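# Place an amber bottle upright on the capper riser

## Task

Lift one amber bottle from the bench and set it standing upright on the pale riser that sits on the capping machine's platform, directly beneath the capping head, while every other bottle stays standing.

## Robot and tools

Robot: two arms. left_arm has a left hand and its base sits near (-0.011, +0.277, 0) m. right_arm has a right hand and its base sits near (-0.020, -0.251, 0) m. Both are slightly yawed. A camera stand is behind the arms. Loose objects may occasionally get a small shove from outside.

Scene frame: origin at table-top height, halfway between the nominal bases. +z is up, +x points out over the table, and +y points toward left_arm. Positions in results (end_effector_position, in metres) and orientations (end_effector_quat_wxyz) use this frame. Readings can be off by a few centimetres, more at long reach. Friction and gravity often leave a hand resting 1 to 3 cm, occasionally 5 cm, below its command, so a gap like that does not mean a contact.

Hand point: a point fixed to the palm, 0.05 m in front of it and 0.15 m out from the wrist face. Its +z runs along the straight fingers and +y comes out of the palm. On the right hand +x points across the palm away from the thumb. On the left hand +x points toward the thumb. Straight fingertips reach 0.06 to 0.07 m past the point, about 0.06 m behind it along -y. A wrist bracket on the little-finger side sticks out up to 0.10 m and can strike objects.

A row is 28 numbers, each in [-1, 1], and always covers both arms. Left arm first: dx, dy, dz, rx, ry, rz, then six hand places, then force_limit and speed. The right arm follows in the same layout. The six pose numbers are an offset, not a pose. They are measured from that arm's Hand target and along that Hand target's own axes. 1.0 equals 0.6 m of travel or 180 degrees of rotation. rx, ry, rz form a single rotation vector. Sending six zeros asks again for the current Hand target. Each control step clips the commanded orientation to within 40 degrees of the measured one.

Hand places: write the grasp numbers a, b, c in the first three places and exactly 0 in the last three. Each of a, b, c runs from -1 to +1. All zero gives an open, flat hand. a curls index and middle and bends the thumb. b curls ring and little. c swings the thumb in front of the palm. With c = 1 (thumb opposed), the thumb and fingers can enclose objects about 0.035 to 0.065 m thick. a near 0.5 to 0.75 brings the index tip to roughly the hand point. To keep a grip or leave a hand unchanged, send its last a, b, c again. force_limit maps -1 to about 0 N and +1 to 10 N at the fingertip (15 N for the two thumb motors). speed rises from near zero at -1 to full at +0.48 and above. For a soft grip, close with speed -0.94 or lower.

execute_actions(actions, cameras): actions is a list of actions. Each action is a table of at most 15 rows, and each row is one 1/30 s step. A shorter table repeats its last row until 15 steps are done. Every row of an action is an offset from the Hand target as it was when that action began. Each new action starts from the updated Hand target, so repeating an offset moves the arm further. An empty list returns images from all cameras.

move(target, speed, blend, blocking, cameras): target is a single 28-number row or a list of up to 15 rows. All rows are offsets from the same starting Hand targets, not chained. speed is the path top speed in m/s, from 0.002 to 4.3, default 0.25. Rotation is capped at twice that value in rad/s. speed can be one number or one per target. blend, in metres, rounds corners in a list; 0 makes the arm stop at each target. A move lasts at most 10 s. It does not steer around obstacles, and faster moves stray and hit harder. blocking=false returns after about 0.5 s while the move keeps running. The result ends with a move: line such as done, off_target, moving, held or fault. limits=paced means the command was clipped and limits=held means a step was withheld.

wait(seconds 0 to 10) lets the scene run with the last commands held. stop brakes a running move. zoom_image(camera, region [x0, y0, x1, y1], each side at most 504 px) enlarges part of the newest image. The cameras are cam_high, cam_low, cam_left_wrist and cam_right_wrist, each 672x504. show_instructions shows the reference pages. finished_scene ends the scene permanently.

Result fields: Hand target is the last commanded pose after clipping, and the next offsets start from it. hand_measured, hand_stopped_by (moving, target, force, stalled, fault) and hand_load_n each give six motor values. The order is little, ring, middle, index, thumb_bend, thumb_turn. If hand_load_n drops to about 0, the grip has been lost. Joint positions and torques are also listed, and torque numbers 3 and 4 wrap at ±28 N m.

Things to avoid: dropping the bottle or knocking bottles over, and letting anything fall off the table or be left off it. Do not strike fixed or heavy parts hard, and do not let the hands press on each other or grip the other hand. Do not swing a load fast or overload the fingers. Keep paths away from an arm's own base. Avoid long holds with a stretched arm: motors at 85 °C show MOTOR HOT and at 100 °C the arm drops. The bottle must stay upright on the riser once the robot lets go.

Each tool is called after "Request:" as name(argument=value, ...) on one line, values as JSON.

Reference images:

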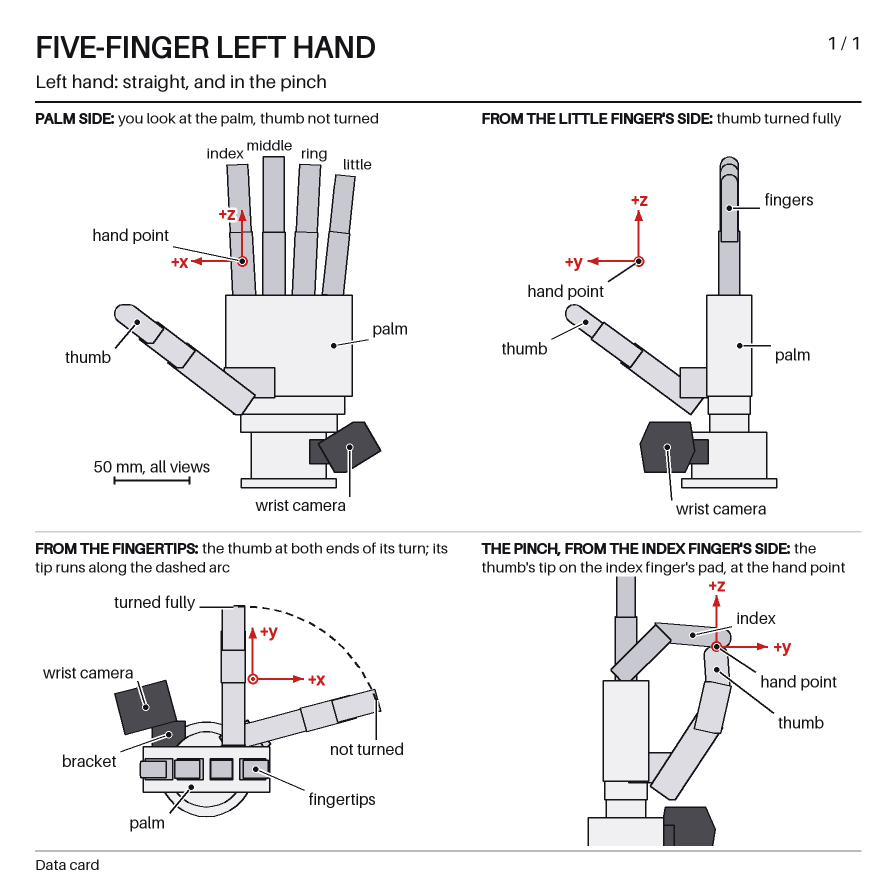

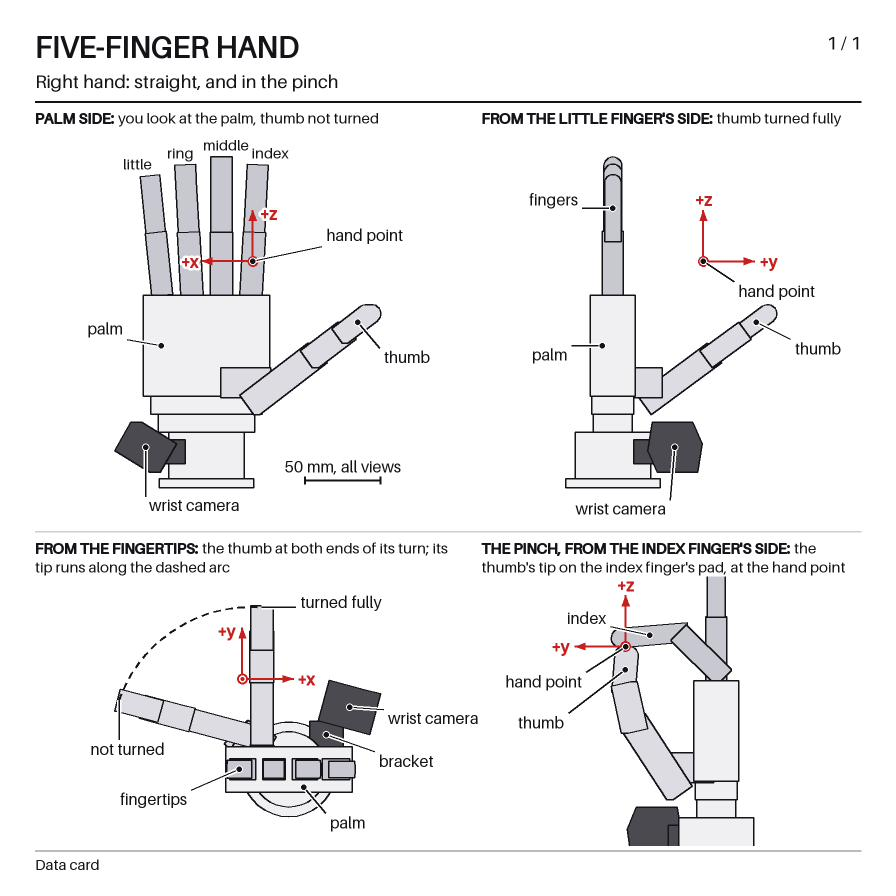

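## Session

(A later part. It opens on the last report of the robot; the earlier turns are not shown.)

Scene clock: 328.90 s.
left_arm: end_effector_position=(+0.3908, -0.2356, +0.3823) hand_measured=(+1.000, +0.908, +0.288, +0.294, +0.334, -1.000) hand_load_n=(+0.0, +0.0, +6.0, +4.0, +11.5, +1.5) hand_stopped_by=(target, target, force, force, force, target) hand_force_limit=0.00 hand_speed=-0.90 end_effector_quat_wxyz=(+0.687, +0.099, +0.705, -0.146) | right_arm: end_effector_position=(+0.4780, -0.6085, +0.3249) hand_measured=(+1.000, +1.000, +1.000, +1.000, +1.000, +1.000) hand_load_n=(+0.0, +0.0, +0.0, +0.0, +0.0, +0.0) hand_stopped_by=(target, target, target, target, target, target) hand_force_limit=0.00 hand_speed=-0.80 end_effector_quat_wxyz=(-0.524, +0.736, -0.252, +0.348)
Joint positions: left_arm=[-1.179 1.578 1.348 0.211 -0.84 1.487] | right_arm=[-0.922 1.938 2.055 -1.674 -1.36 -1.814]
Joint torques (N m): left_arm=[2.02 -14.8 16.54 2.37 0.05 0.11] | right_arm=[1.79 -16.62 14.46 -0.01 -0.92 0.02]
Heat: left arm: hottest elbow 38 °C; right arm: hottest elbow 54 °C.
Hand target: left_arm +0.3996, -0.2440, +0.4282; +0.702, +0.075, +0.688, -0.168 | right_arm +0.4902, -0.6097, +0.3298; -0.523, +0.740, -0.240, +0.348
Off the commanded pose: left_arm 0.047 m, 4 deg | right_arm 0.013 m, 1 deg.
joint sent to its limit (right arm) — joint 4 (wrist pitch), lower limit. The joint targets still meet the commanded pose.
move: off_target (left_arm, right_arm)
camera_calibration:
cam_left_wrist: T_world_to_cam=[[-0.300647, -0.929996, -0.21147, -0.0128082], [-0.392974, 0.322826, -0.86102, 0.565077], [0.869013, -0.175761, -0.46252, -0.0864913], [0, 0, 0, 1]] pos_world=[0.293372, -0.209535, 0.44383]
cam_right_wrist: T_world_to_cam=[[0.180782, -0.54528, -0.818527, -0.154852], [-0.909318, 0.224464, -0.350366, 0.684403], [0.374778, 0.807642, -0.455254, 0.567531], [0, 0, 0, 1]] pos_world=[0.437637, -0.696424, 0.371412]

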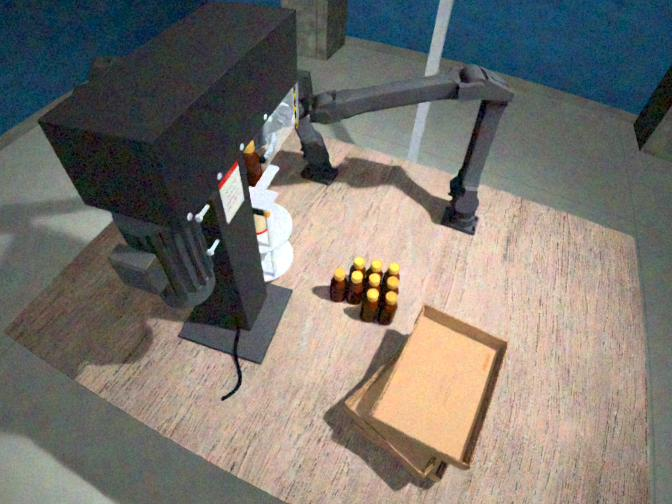

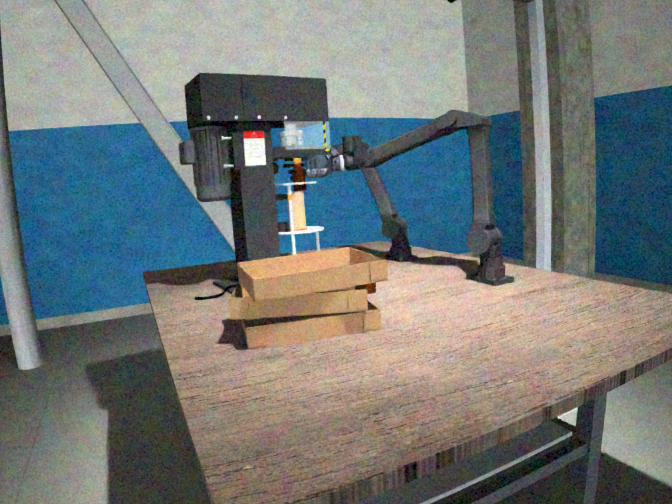

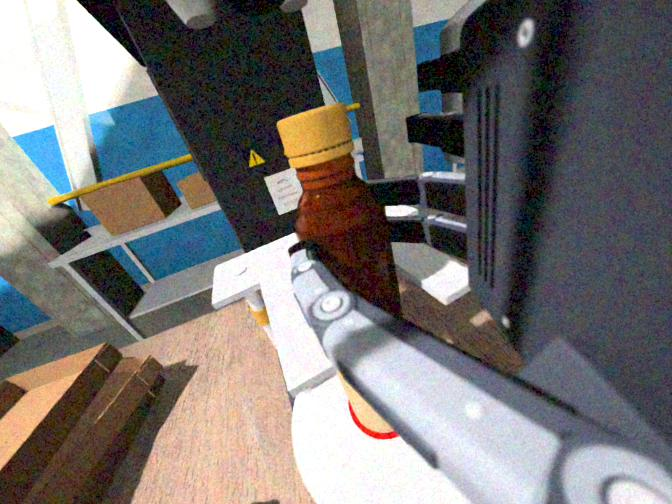

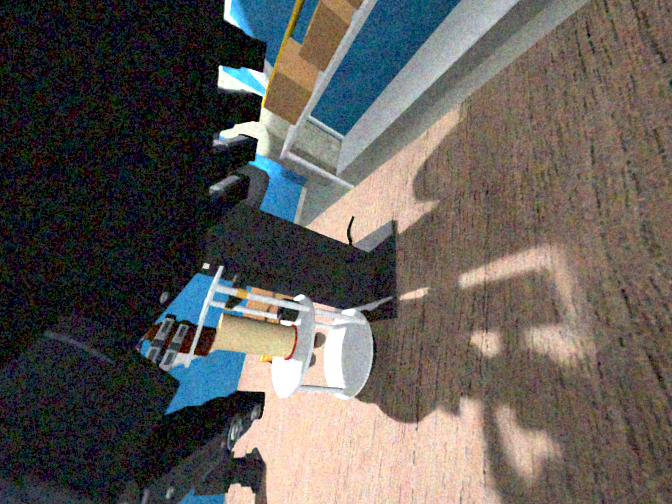

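Request:
move(target=[-0.004,0.0097,0.02,0,0,0,0.62,0,1,0,0,0,0.0,-0.9,0,0,0,0,0,0,0,0,0,0,0,0,0,-0.8], speed=0.03, cameras=["all"])

Request:
zoom_image(camera="cam_low", region=[280, 140, 350, 240])

Request:
zoom_image(camera="cam_high", region=[235, 120, 295, 200])

Request:
zoom_image(camera="cam_left_wrist", region=[200, 100, 460, 440])

Request:
zoom_image(camera="cam_right_wrist", region=[120, 250, 320, 430])

Scene clock: 333.17 s.
left_arm: end_effector_position=(+0.4036, -0.2345, +0.3844) hand_measured=(+1.000, +0.908, +0.288, +0.294, +0.334, -1.000) hand_load_n=(+0.0, +0.0, +6.0, +3.5, +11.5, +1.5) hand_stopped_by=(target, target, force, force, force, target) hand_force_limit=0.00 hand_speed=-0.90 end_effector_quat_wxyz=(+0.687, +0.099, +0.705, -0.147) | right_arm: end_effector_position=(+0.4780, -0.6085, +0.3249) hand_measured=(+1.000, +1.000, +1.000, +1.000, +1.000, +1.000) hand_load_n=(+0.0, +0.0, +0.0, -0.5, +0.0, +0.0) hand_stopped_by=(target, target, target, target, target, target) hand_force_limit=0.00 hand_speed=-0.80 end_effector_quat_wxyz=(-0.524, +0.736, -0.252, +0.348)
Joint positions: left_arm=[-1.157 1.586 1.364 0.202 -0.817 1.485] | right_arm=[-0.922 1.938 2.055 -1.674 -1.36 -1.814]
Joint torques (N m): left_arm=[1.67 -14.62 16.73 2.3 0.08 0.06] | right_arm=[1.9 -16.67 14.49 0.02 -0.92 0.03]
Heat: left arm: hottest elbow 39 °C; right arm: hottest elbow 54 °C.
Hand target: left_arm +0.4130, -0.2423, +0.4302; +0.702, +0.075, +0.688, -0.168 | right_arm +0.4902, -0.6097, +0.3298; -0.523, +0.740, -0.240, +0.348
Off the commanded pose: left_arm 0.048 m, 5 deg | right_arm 0.013 m, 1 deg.
joint sent to its limit (right arm) — joint 4 (wrist pitch), lower limit. The joint targets still meet the commanded pose.
move: off_target (left_arm, right_arm)
camera_calibration:
cam_left_wrist: T_world_to_cam=[[-0.301297, -0.930069, -0.210219, -0.00762713], [-0.394201, 0.322237, -0.860679, 0.571725], [0.868231, -0.176451, -0.463723, -0.0958245], [0, 0, 0, 1]] pos_world=[0.306274, -0.208233, 0.446032]
cam_right_wrist: T_world_to_cam=[[0.180782, -0.54528, -0.818527, -0.154852], [-0.909318, 0.224464, -0.350366, 0.684403], [0.374778, 0.807642, -0.455254, 0.567531], [0, 0, 0, 1]] pos_world=[0.437637, -0.696424, 0.371412]

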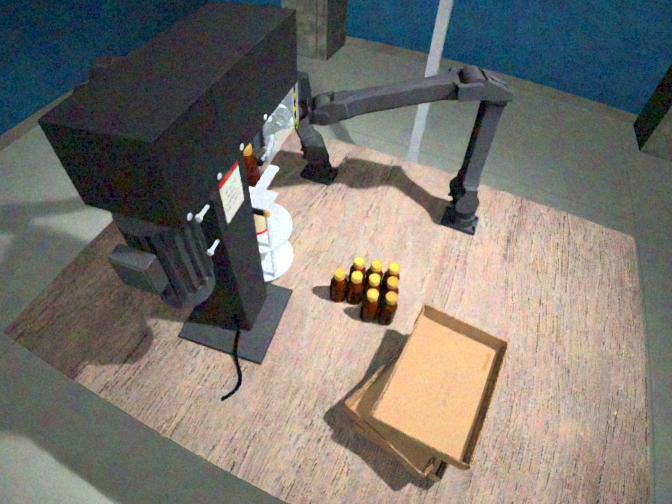

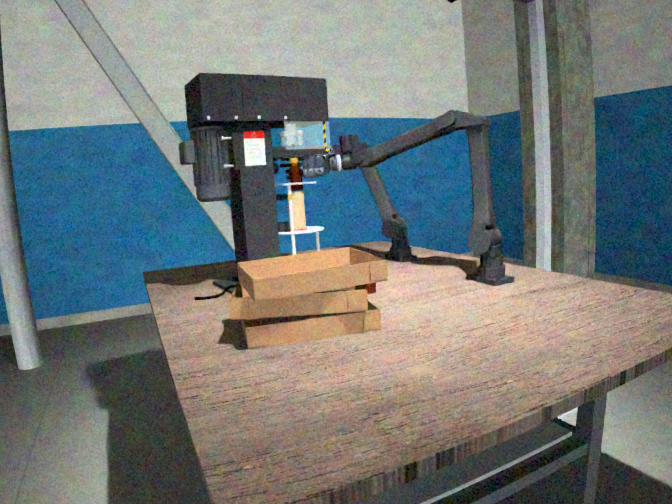

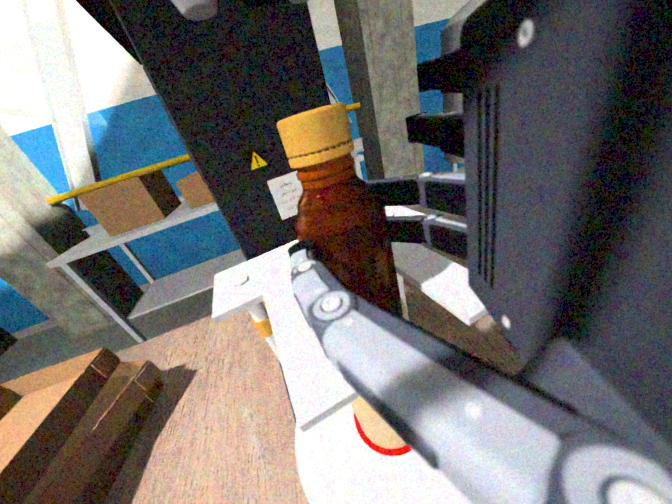

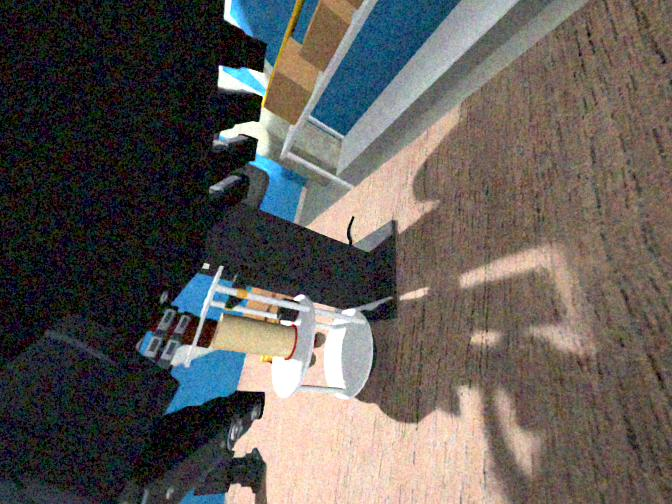

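Scaled by 5.040 from the camera's 672x504 image, which has a finer 960x720 frame.

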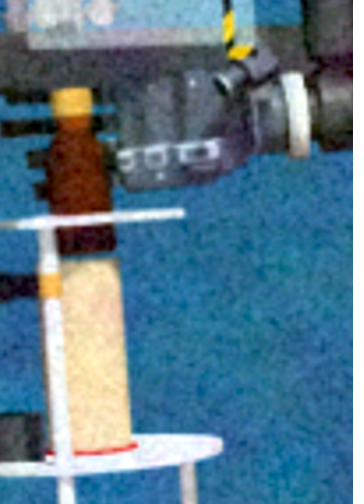

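Scaled by 6.300 from the camera's 672x504 image, which has a finer 960x720 frame.

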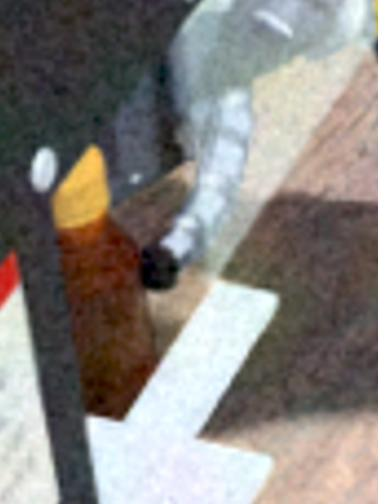

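Scaled by 1.482 from the camera's 672x504 image, which has a finer 960x720 frame.

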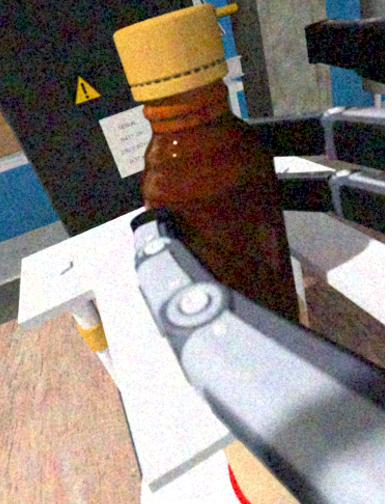

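Scaled by 2.520 from the camera's 672x504 image, which has a finer 960x720 frame.

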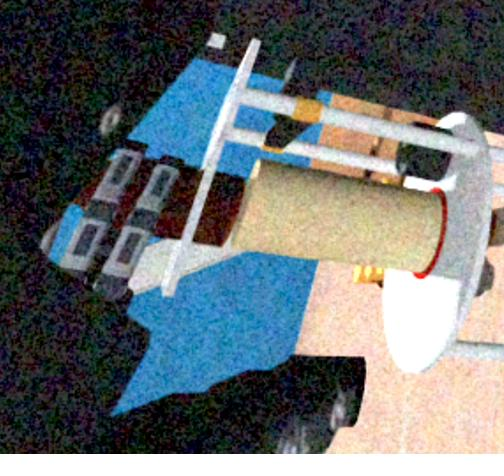

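Request:
zoom_image(camera="cam_low", region=[282, 176, 312, 206])

Request:
zoom_image(camera="cam_right_wrist", region=[180, 290, 250, 370])

Request:
zoom_image(camera="cam_high", region=[240, 140, 285, 195])

Scaled by 16.800 from the camera's 672x504 image, which has a finer 960x720 frame.

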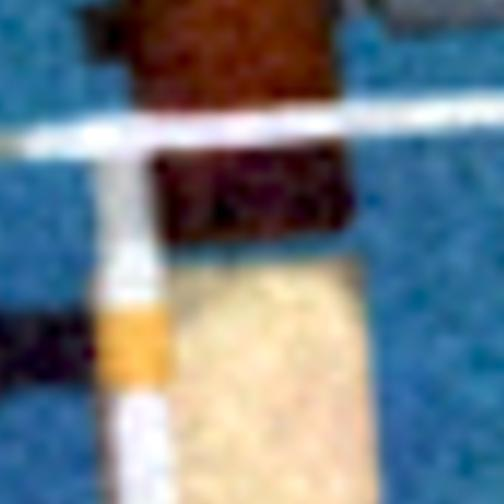

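Scaled by 6.300 from the camera's 672x504 image, which has a finer 960x720 frame.

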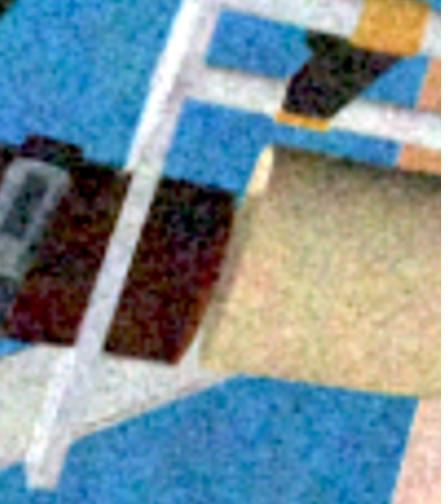

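Scaled by 9.164 from the camera's 672x504 image, which has a finer 960x720 frame.

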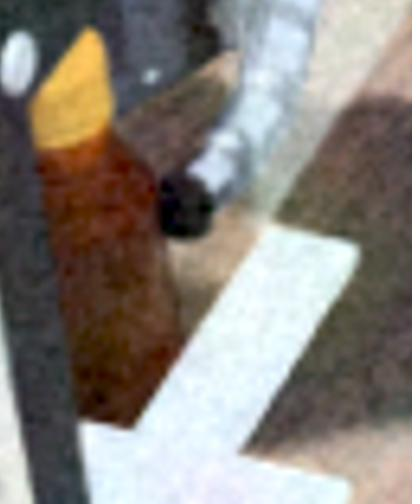

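Request:
zoom_image(camera="cam_left_wrist", region=[280, 210, 500, 450])

Scaled by 2.100 from the camera's 672x504 image, which has a finer 960x720 frame.

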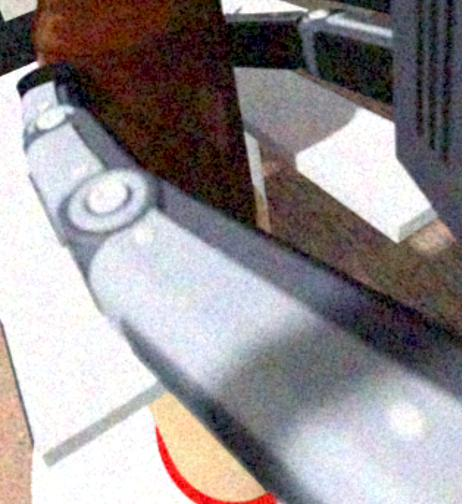

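Request:
move(target=[0,0.006,0.0066,0,0,0,0.62,0,1,0,0,0,0.0,-0.9,0,0,0,0,0,0,0,0,0,0,0,0,0,-0.8], speed=0.02, cameras=["cam_high","cam_low","cam_right_wrist"])

Request:
zoom_image(camera="cam_low", region=[282, 176, 312, 206])

Request:
zoom_image(camera="cam_right_wrist", region=[180, 290, 250, 370])

Request:
zoom_image(camera="cam_high", region=[240, 140, 285, 195])

Scene clock: 360.27 s.
left_arm: end_effector_position=(+0.4078, -0.2330, +0.3840) hand_measured=(+1.000, +0.908, +0.288, +0.294, +0.334, -1.000) hand_load_n=(+0.0, +0.0, +6.0, +3.5, +11.5, +1.5) hand_stopped_by=(target, target, force, force, force, target) hand_force_limit=0.00 hand_speed=-0.90 end_effector_quat_wxyz=(+0.686, +0.099, +0.705, -0.147) | right_arm: end_effector_position=(+0.4780, -0.6085, +0.3249) hand_measured=(+1.000, +1.000, +1.000, +1.000, +1.000, +1.000) hand_load_n=(+0.0, +0.0, +0.0, +0.0, +0.5, +0.0) hand_stopped_by=(target, target, target, target, target, target) hand_force_limit=0.00 hand_speed=-0.80 end_effector_quat_wxyz=(-0.524, +0.736, -0.252, +0.348)
Joint positions: left_arm=[-1.148 1.587 1.364 0.201 -0.808 1.484] | right_arm=[-0.922 1.938 2.055 -1.674 -1.36 -1.814]
Joint torques (N m): left_arm=[2.2 -14.92 16.69 2.28 0.07 0.08] | right_arm=[1.85 -16.44 14.54 0.05 -0.92 0.03]
Motor temperatures (°C): left_arm=[29 35 42 30 30 33] | right_arm=[34 39 55 33 33 29]
Heat: left arm: hottest elbow 42 °C; right arm: hottest elbow 55 °C.
Hand target: left_arm +0.4179, -0.2402, +0.4300; +0.702, +0.075, +0.688, -0.168 | right_arm +0.4902, -0.6097, +0.3298; -0.523, +0.740, -0.240, +0.348
Off the commanded pose: left_arm 0.048 m, 4 deg | right_arm 0.013 m, 1 deg.
joint sent to its limit (right arm) — joint 4 (wrist pitch), lower limit. The joint targets still meet the commanded pose.
move: off_target (left_arm, right_arm)
camera_calibration:
cam_right_wrist: T_world_to_cam=[[0.180782, -0.54528, -0.818527, -0.154852], [-0.909318, 0.224464, -0.350366, 0.684403], [0.374778, 0.807642, -0.455254, 0.567531], [0, 0, 0, 1]] pos_world=[0.437637, -0.696424, 0.371412]
Images, in order (width x height): cam_high 672x504, cam_low 672x504, cam_right_wrist 672x504.

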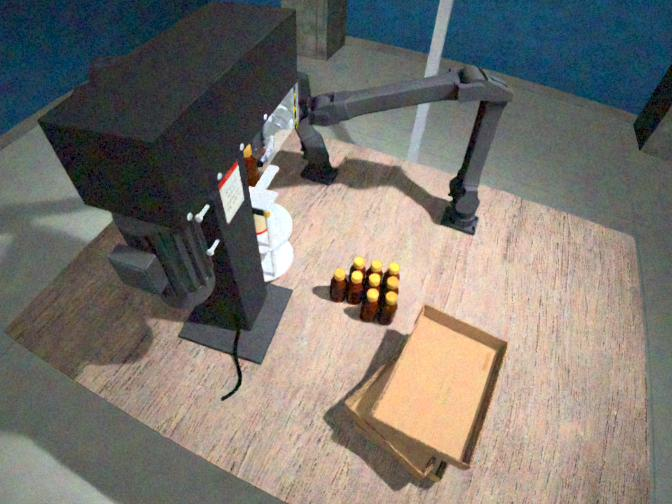

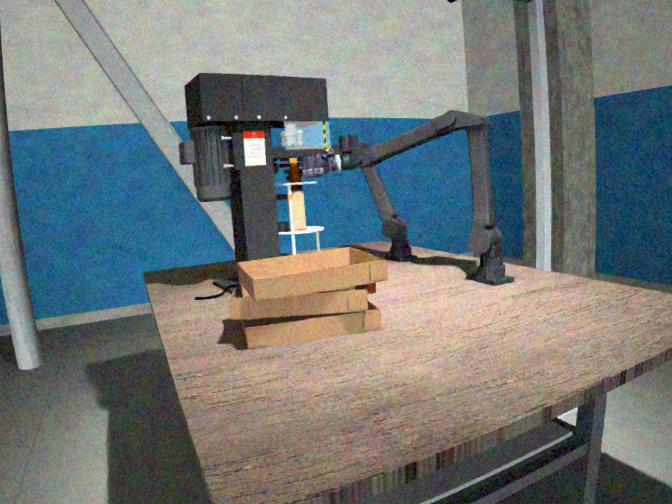

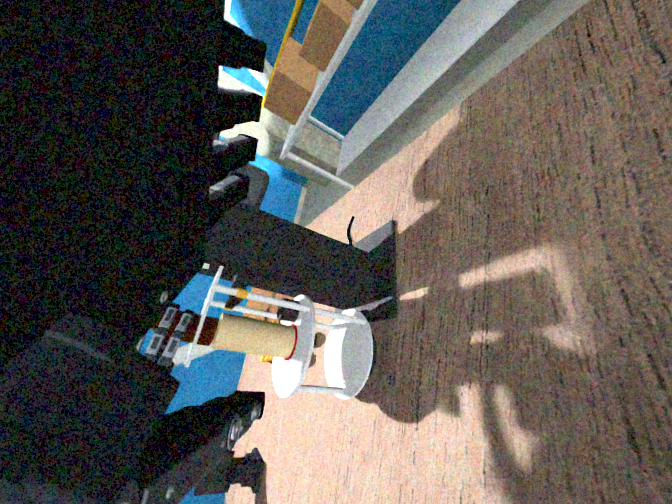

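Scaled by 16.800 from the camera's 672x504 image, which has a finer 960x720 frame.

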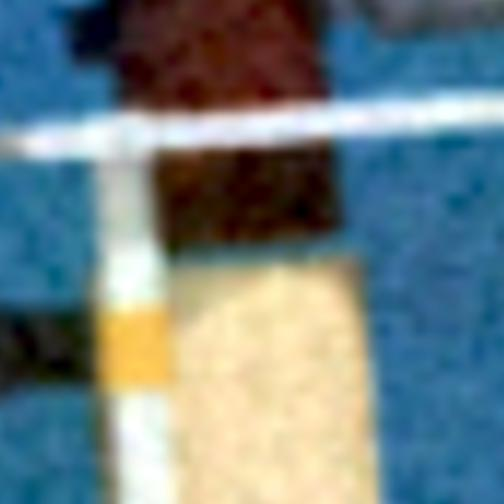

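Scaled by 6.300 from the camera's 672x504 image, which has a finer 960x720 frame.

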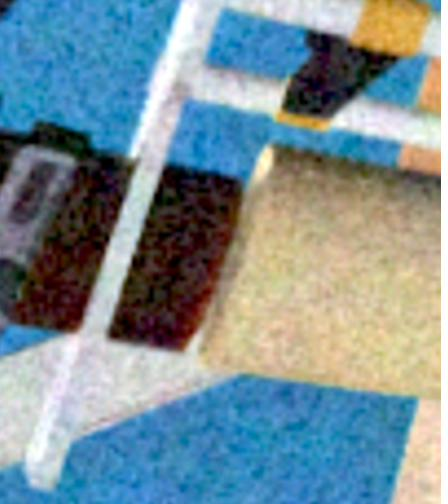

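Scaled by 9.164 from the camera's 672x504 image, which has a finer 960x720 frame.

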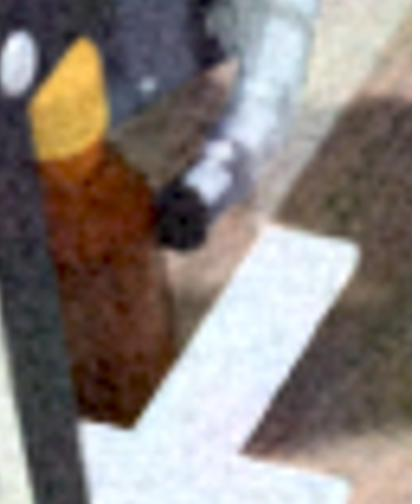

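Request:
move(target=[[0,0.0024,0.005,0,0,0,0.62,0,1,0,0,0,0.0,-0.9,0,0,0,0,0,0,0,0,0,0,0,0,0,-0.8],[0.0092,0.0024,0.005,0,0,0,0.62,0,1,0,0,0,0.0,-0.9,0,0,0,0,0,0,0,0,0,0,0,0,0,-0.8]], speed=0.02, cameras=["cam_high","cam_low","cam_right_wrist"])

Request:
zoom_image(camera="cam_low", region=[282, 176, 312, 206])

Request:
zoom_image(camera="cam_right_wrist", region=[180, 290, 250, 370])

Scene clock: 363.27 s.
left_arm: end_effector_position=(+0.4109, -0.2330, +0.3811) hand_measured=(+1.000, +0.908, +0.288, +0.294, +0.334, -1.000) hand_load_n=(+0.0, +0.0, +6.0, +4.0, +11.5, +1.5) hand_stopped_by=(target, target, force, force, force, target) hand_force_limit=0.00 hand_speed=-0.90 end_effector_quat_wxyz=(+0.685, +0.100, +0.706, -0.146) | right_arm: end_effector_position=(+0.4780, -0.6085, +0.3249) hand_measured=(+1.000, +1.000, +1.000, +1.000, +1.000, +1.000) hand_load_n=(+0.0, +0.0, +0.0, +0.0, +0.0, +0.0) hand_stopped_by=(target, target, target, target, target, target) hand_force_limit=0.00 hand_speed=-0.80 end_effector_quat_wxyz=(-0.524, +0.736, -0.252, +0.348)
Joint positions: left_arm=[-1.143 1.591 1.364 0.201 -0.802 1.483] | right_arm=[-0.922 1.938 2.055 -1.674 -1.36 -1.814]
Joint torques (N m): left_arm=[1.9 -14.68 16.14 2.85 0.05 0.07] | right_arm=[1.96 -16.44 14.49 0.08 -0.92 0.02]
Motor temperatures (°C): left_arm=[29 35 42 30 30 33] | right_arm=[34 39 55 33 33 29]
Heat: left arm: hottest elbow 42 °C; right arm: hottest elbow 55 °C.
Hand target: left_arm +0.4210, -0.2408, +0.4244; +0.702, +0.076, +0.688, -0.168 | right_arm +0.4902, -0.6097, +0.3298; -0.523, +0.740, -0.240, +0.348
Off the commanded pose: left_arm 0.045 m, 5 deg | right_arm 0.013 m, 1 deg.
joint sent to its limit (right arm) — joint 4 (wrist pitch), lower limit. The joint targets still meet the commanded pose.
move: off_target (left_arm, right_arm)
camera_calibration:
cam_right_wrist: T_world_to_cam=[[0.180782, -0.54528, -0.818527, -0.154852], [-0.909318, 0.224464, -0.350366, 0.684403], [0.374778, 0.807642, -0.455254, 0.567531], [0, 0, 0, 1]] pos_world=[0.437637, -0.696424, 0.371412]
Images, in order (width x height): cam_high 672x504, cam_low 672x504, cam_right_wrist 672x504.

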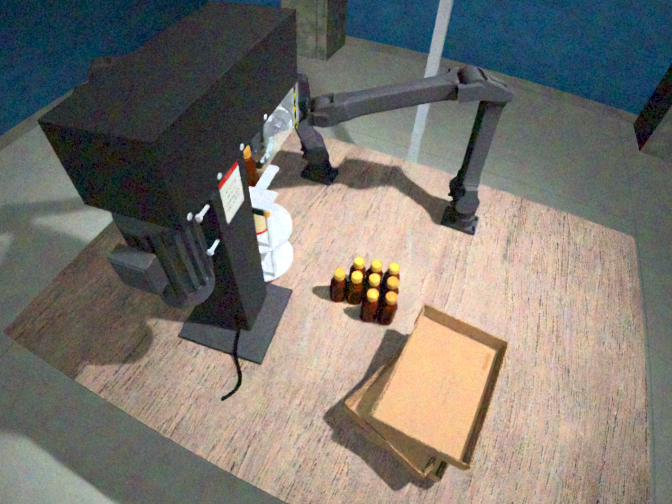

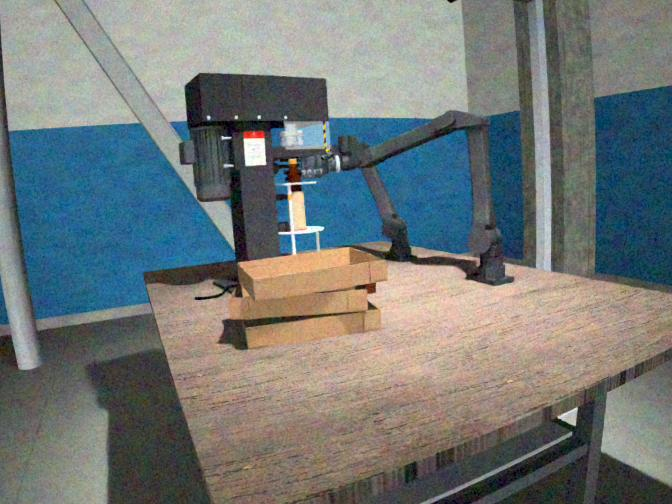

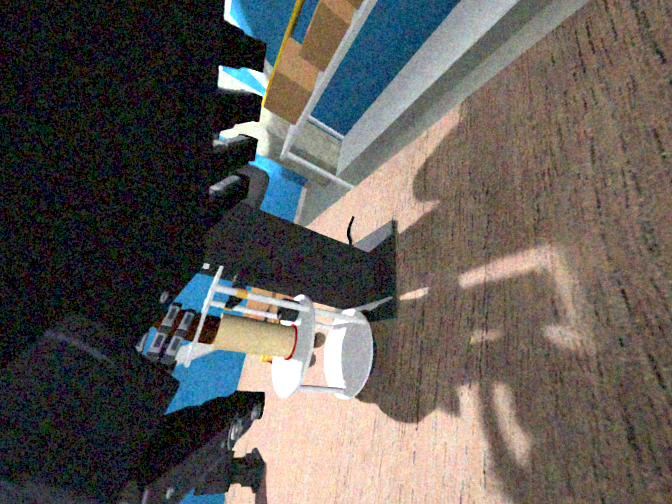

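Scaled by 16.800 from the camera's 672x504 image, which has a finer 960x720 frame.

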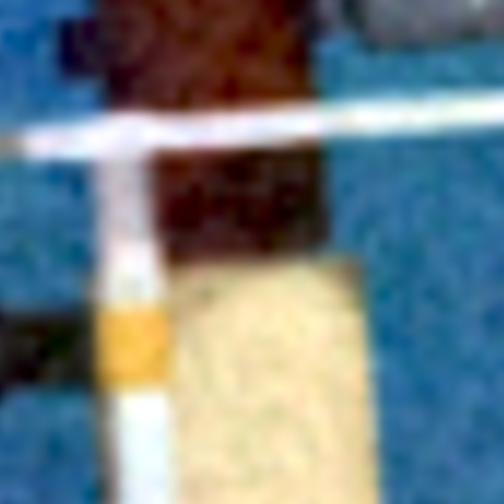

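Scaled by 6.300 from the camera's 672x504 image, which has a finer 960x720 frame.

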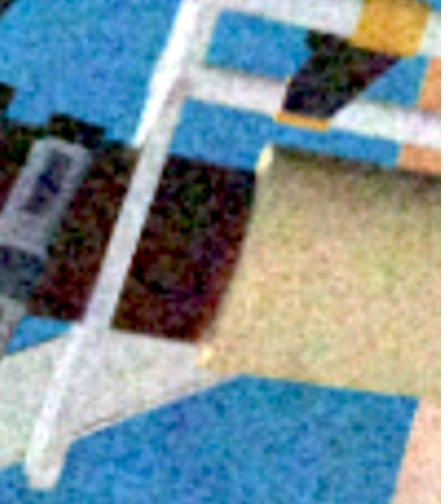

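Request:
move(target=[0.006,0,0,0,0,0,0.62,0,1,0,0,0,0.0,-0.9,0,0,0,0,0,0,0,0,0,0,0,0,0,-0.8], speed=0.02, cameras=["cam_low","cam_right_wrist"])

Request:
zoom_image(camera="cam_low", region=[282, 176, 312, 206])

Request:
zoom_image(camera="cam_right_wrist", region=[180, 290, 250, 370])

Scene clock: 365.80 s.
left_arm: end_effector_position=(+0.4109, -0.2330, +0.3811) hand_measured=(+1.000, +0.908, +0.288, +0.294, +0.334, -1.000) hand_load_n=(+0.0, +0.0, +6.0, +4.0, +11.5, +1.5) hand_stopped_by=(target, target, force, force, force, target) hand_force_limit=0.00 hand_speed=-0.90 end_effector_quat_wxyz=(+0.685, +0.100, +0.706, -0.146) | right_arm: end_effector_position=(+0.4780, -0.6085, +0.3249) hand_measured=(+1.000, +1.000, +1.000, +1.000, +1.000, +1.000) hand_load_n=(+0.0, +0.0, +0.0, +0.0, +0.0, +0.0) hand_stopped_by=(target, target, target, target, target, target) hand_force_limit=0.00 hand_speed=-0.80 end_effector_quat_wxyz=(-0.524, +0.736, -0.252, +0.348)
Joint positions: left_arm=[-1.143 1.591 1.364 0.201 -0.802 1.483] | right_arm=[-0.922 1.938 2.055 -1.674 -1.36 -1.814]
Joint torques (N m): left_arm=[2.08 -14.8 15.75 3.25 0.02 0.1] | right_arm=[1.73 -16.44 14.53 -0.09 -0.93 0.03]
Motor temperatures (°C): left_arm=[29 35 42 30 30 33] | right_arm=[34 39 55 33 33 29]
Heat: left arm: hottest elbow 42 °C; right arm: hottest elbow 55 °C.
Hand target: left_arm +0.4210, -0.2412, +0.4208; +0.702, +0.076, +0.688, -0.168 | right_arm +0.4902, -0.6097, +0.3298; -0.523, +0.740, -0.240, +0.348
Off the commanded pose: left_arm 0.042 m, 5 deg | right_arm 0.013 m, 1 deg.
joint sent to its limit (right arm) — joint 4 (wrist pitch), lower limit. The joint targets still meet the commanded pose.
move: off_target (left_arm, right_arm)
camera_calibration:
cam_right_wrist: T_world_to_cam=[[0.180782, -0.54528, -0.818527, -0.154852], [-0.909318, 0.224464, -0.350366, 0.684403], [0.374778, 0.807642, -0.455254, 0.567531], [0, 0, 0, 1]] pos_world=[0.437637, -0.696424, 0.371412]
Images, in order (width x height): cam_low 672x504, cam_right_wrist 672x504.

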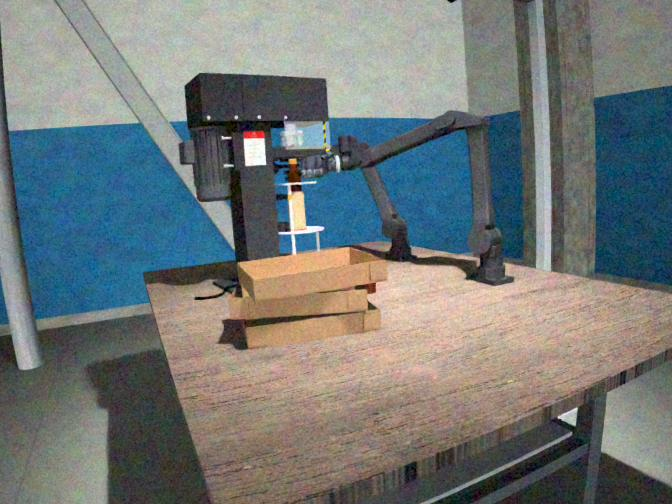

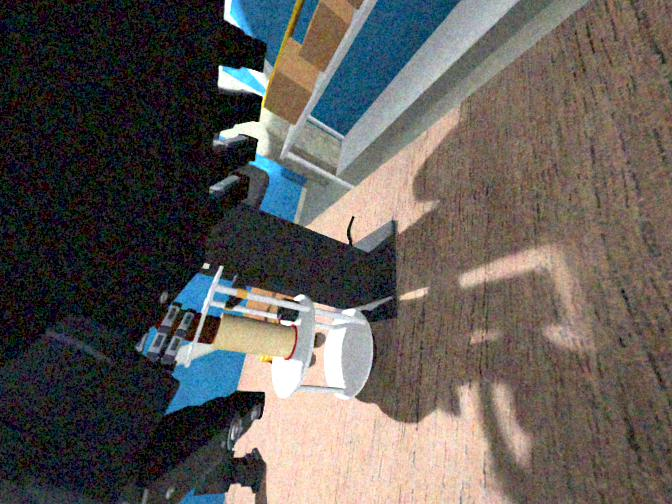

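Scaled by 16.800 from the camera's 672x504 image, which has a finer 960x720 frame.

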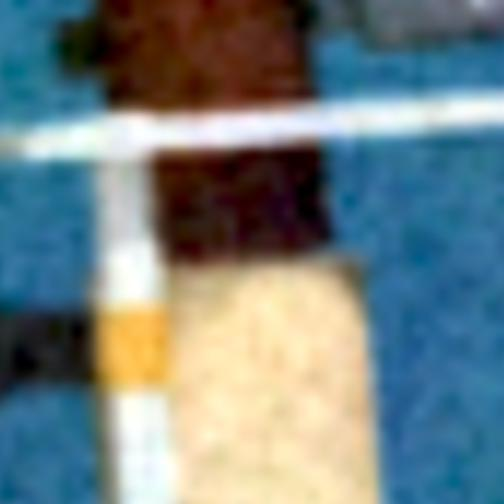

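Scaled by 6.300 from the camera's 672x504 image, which has a finer 960x720 frame.

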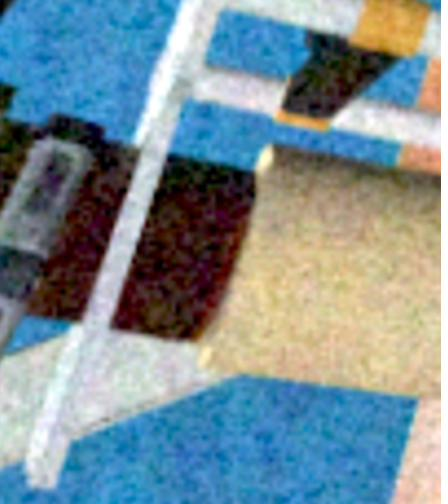

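Request:
move(target=[0.006,0,0,0,0,0,0.62,0,1,0,0,0,0.0,-0.9,0,0,0,0,0,0,0,0,0,0,0,0,0,-0.8], speed=0.02, cameras=["cam_low","cam_right_wrist"])

Request:
zoom_image(camera="cam_low", region=[282, 176, 312, 206])

Request:
zoom_image(camera="cam_right_wrist", region=[180, 290, 250, 370])

Scene clock: 368.53 s.
left_arm: end_effector_position=(+0.4110, -0.2333, +0.3811) hand_measured=(+1.000, +0.908, +0.288, +0.294, +0.334, -1.000) hand_load_n=(+0.0, +0.0, +6.0, +3.5, +11.5, +1.0) hand_stopped_by=(target, target, force, force, force, target) hand_force_limit=0.00 hand_speed=-0.90 end_effector_quat_wxyz=(+0.686, +0.100, +0.706, -0.147) | right_arm: end_effector_position=(+0.4780, -0.6085, +0.3249) hand_measured=(+1.000, +1.000, +1.000, +1.000, +1.000, +1.000) hand_load_n=(+0.0, +0.0, +0.0, +0.0, +0.0, +0.0) hand_stopped_by=(target, target, target, target, target, target) hand_force_limit=0.00 hand_speed=-0.80 end_effector_quat_wxyz=(-0.524, +0.736, -0.252, +0.348)
Joint positions: left_arm=[-1.143 1.592 1.364 0.204 -0.802 1.483] | right_arm=[-0.922 1.938 2.055 -1.674 -1.36 -1.814]
Joint torques (N m): left_arm=[1.85 -14.74 15.34 3.25 0.01 0.1] | right_arm=[1.79 -16.67 14.49 0.03 -0.92 0.04]
Motor temperatures (°C): left_arm=[29 35 42 30 30 33] | right_arm=[34 39 55 32 33 29]
Heat: left arm: hottest elbow 42 °C; right arm: hottest elbow 55 °C.
Hand target: left_arm +0.4210, -0.2417, +0.4174; +0.702, +0.076, +0.688, -0.168 | right_arm +0.4902, -0.6097, +0.3298; -0.523, +0.740, -0.240, +0.348
Off the commanded pose: left_arm 0.038 m, 5 deg | right_arm 0.013 m, 1 deg.
joint sent to its limit (right arm) — joint 4 (wrist pitch), lower limit. The joint targets still meet the commanded pose.
move: off_target (left_arm, right_arm)
camera_calibration:
cam_right_wrist: T_world_to_cam=[[0.180782, -0.54528, -0.818527, -0.154852], [-0.909318, 0.224464, -0.350366, 0.684403], [0.374778, 0.807642, -0.455254, 0.567531], [0, 0, 0, 1]] pos_world=[0.437637, -0.696424, 0.371412]
Images, in order (width x height): cam_low 672x504, cam_right_wrist 672x504.

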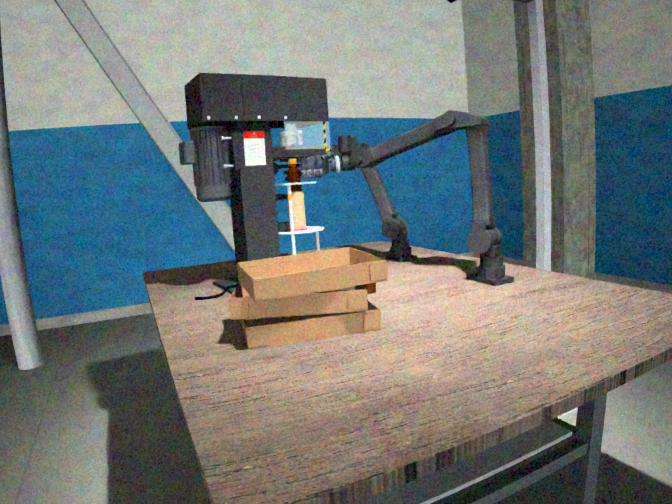

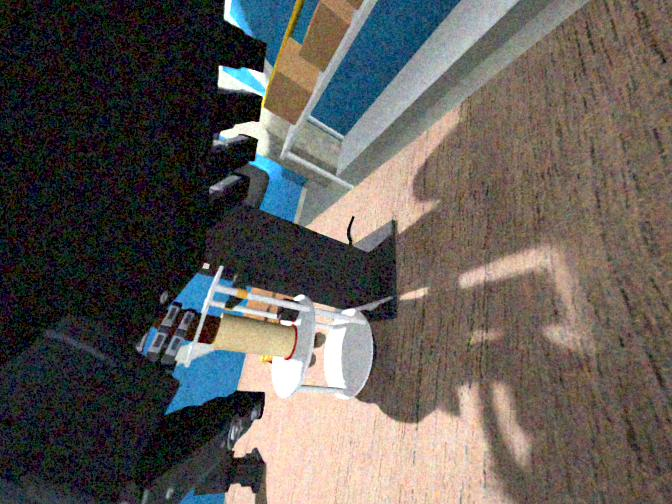

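Scaled by 16.800 from the camera's 672x504 image, which has a finer 960x720 frame.

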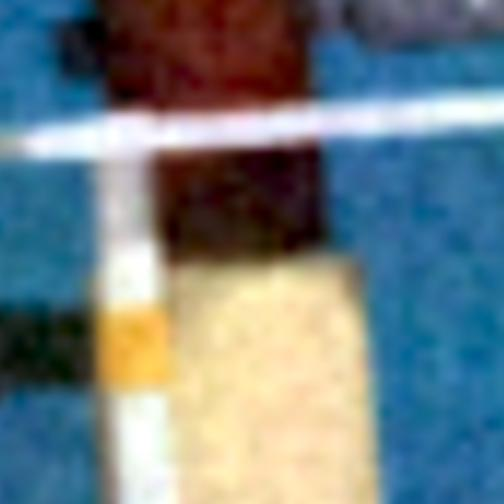

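Scaled by 6.300 from the camera's 672x504 image, which has a finer 960x720 frame.

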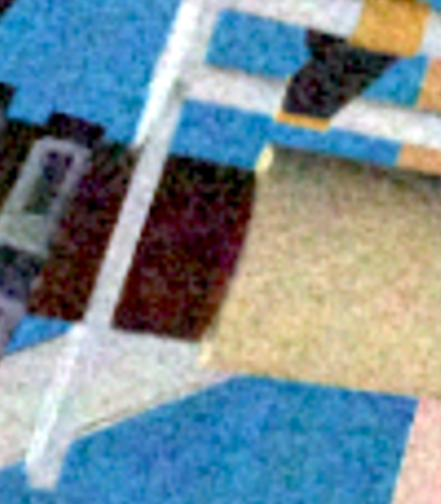

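Request:
move(target=[0.006,0,0,0,0,0,0.62,0,1,0,0,0,0.0,-0.9,0,0,0,0,0,0,0,0,0,0,0,0,0,-0.8], speed=0.02)

Scene clock: 371.03 s.
left_arm: end_effector_position=(+0.4115, -0.2342, +0.3809) hand_measured=(+1.000, +0.908, +0.288, +0.294, +0.334, -1.000) hand_load_n=(+0.0, +0.0, +5.5, +3.5, +11.5, +1.0) hand_stopped_by=(target, target, force, force, force, target) hand_force_limit=0.00 hand_speed=-0.90 end_effector_quat_wxyz=(+0.687, +0.098, +0.705, -0.149) | right_arm: end_effector_position=(+0.4780, -0.6085, +0.3249) hand_measured=(+1.000, +1.000, +1.000, +1.000, +1.000, +1.000) hand_load_n=(+0.0, +0.0, +0.0, +0.0, -0.5, +0.0) hand_stopped_by=(target, target, target, target, target, target) hand_force_limit=0.00 hand_speed=-0.80 end_effector_quat_wxyz=(-0.524, +0.736, -0.252, +0.348)
Joint positions: left_arm=[-1.143 1.595 1.364 0.213 -0.802 1.483] | right_arm=[-0.922 1.938 2.055 -1.674 -1.36 -1.814]
Joint torques (N m): left_arm=[1.79 -14.15 14.8 3.32 0.02 0.09] | right_arm=[1.49 -16.44 14.41 0.03 -0.9 0.03]
Motor temperatures (°C): left_arm=[29 35 42 30 30 33] | right_arm=[34 39 55 32 33 29]
Heat: left arm: hottest elbow 42 °C; right arm: hottest elbow 55 °C.
Hand target: left_arm +0.4210, -0.2421, +0.4138; +0.702, +0.075, +0.688, -0.168 | right_arm +0.4902, -0.6097, +0.3298; -0.523, +0.740, -0.240, +0.348
Off the commanded pose: left_arm 0.035 m, 4 deg | right_arm 0.013 m, 1 deg.
joint sent to its limit (right arm) — joint 4 (wrist pitch), lower limit. The joint targets still meet the commanded pose.
move: off_target (left_arm, right_arm)


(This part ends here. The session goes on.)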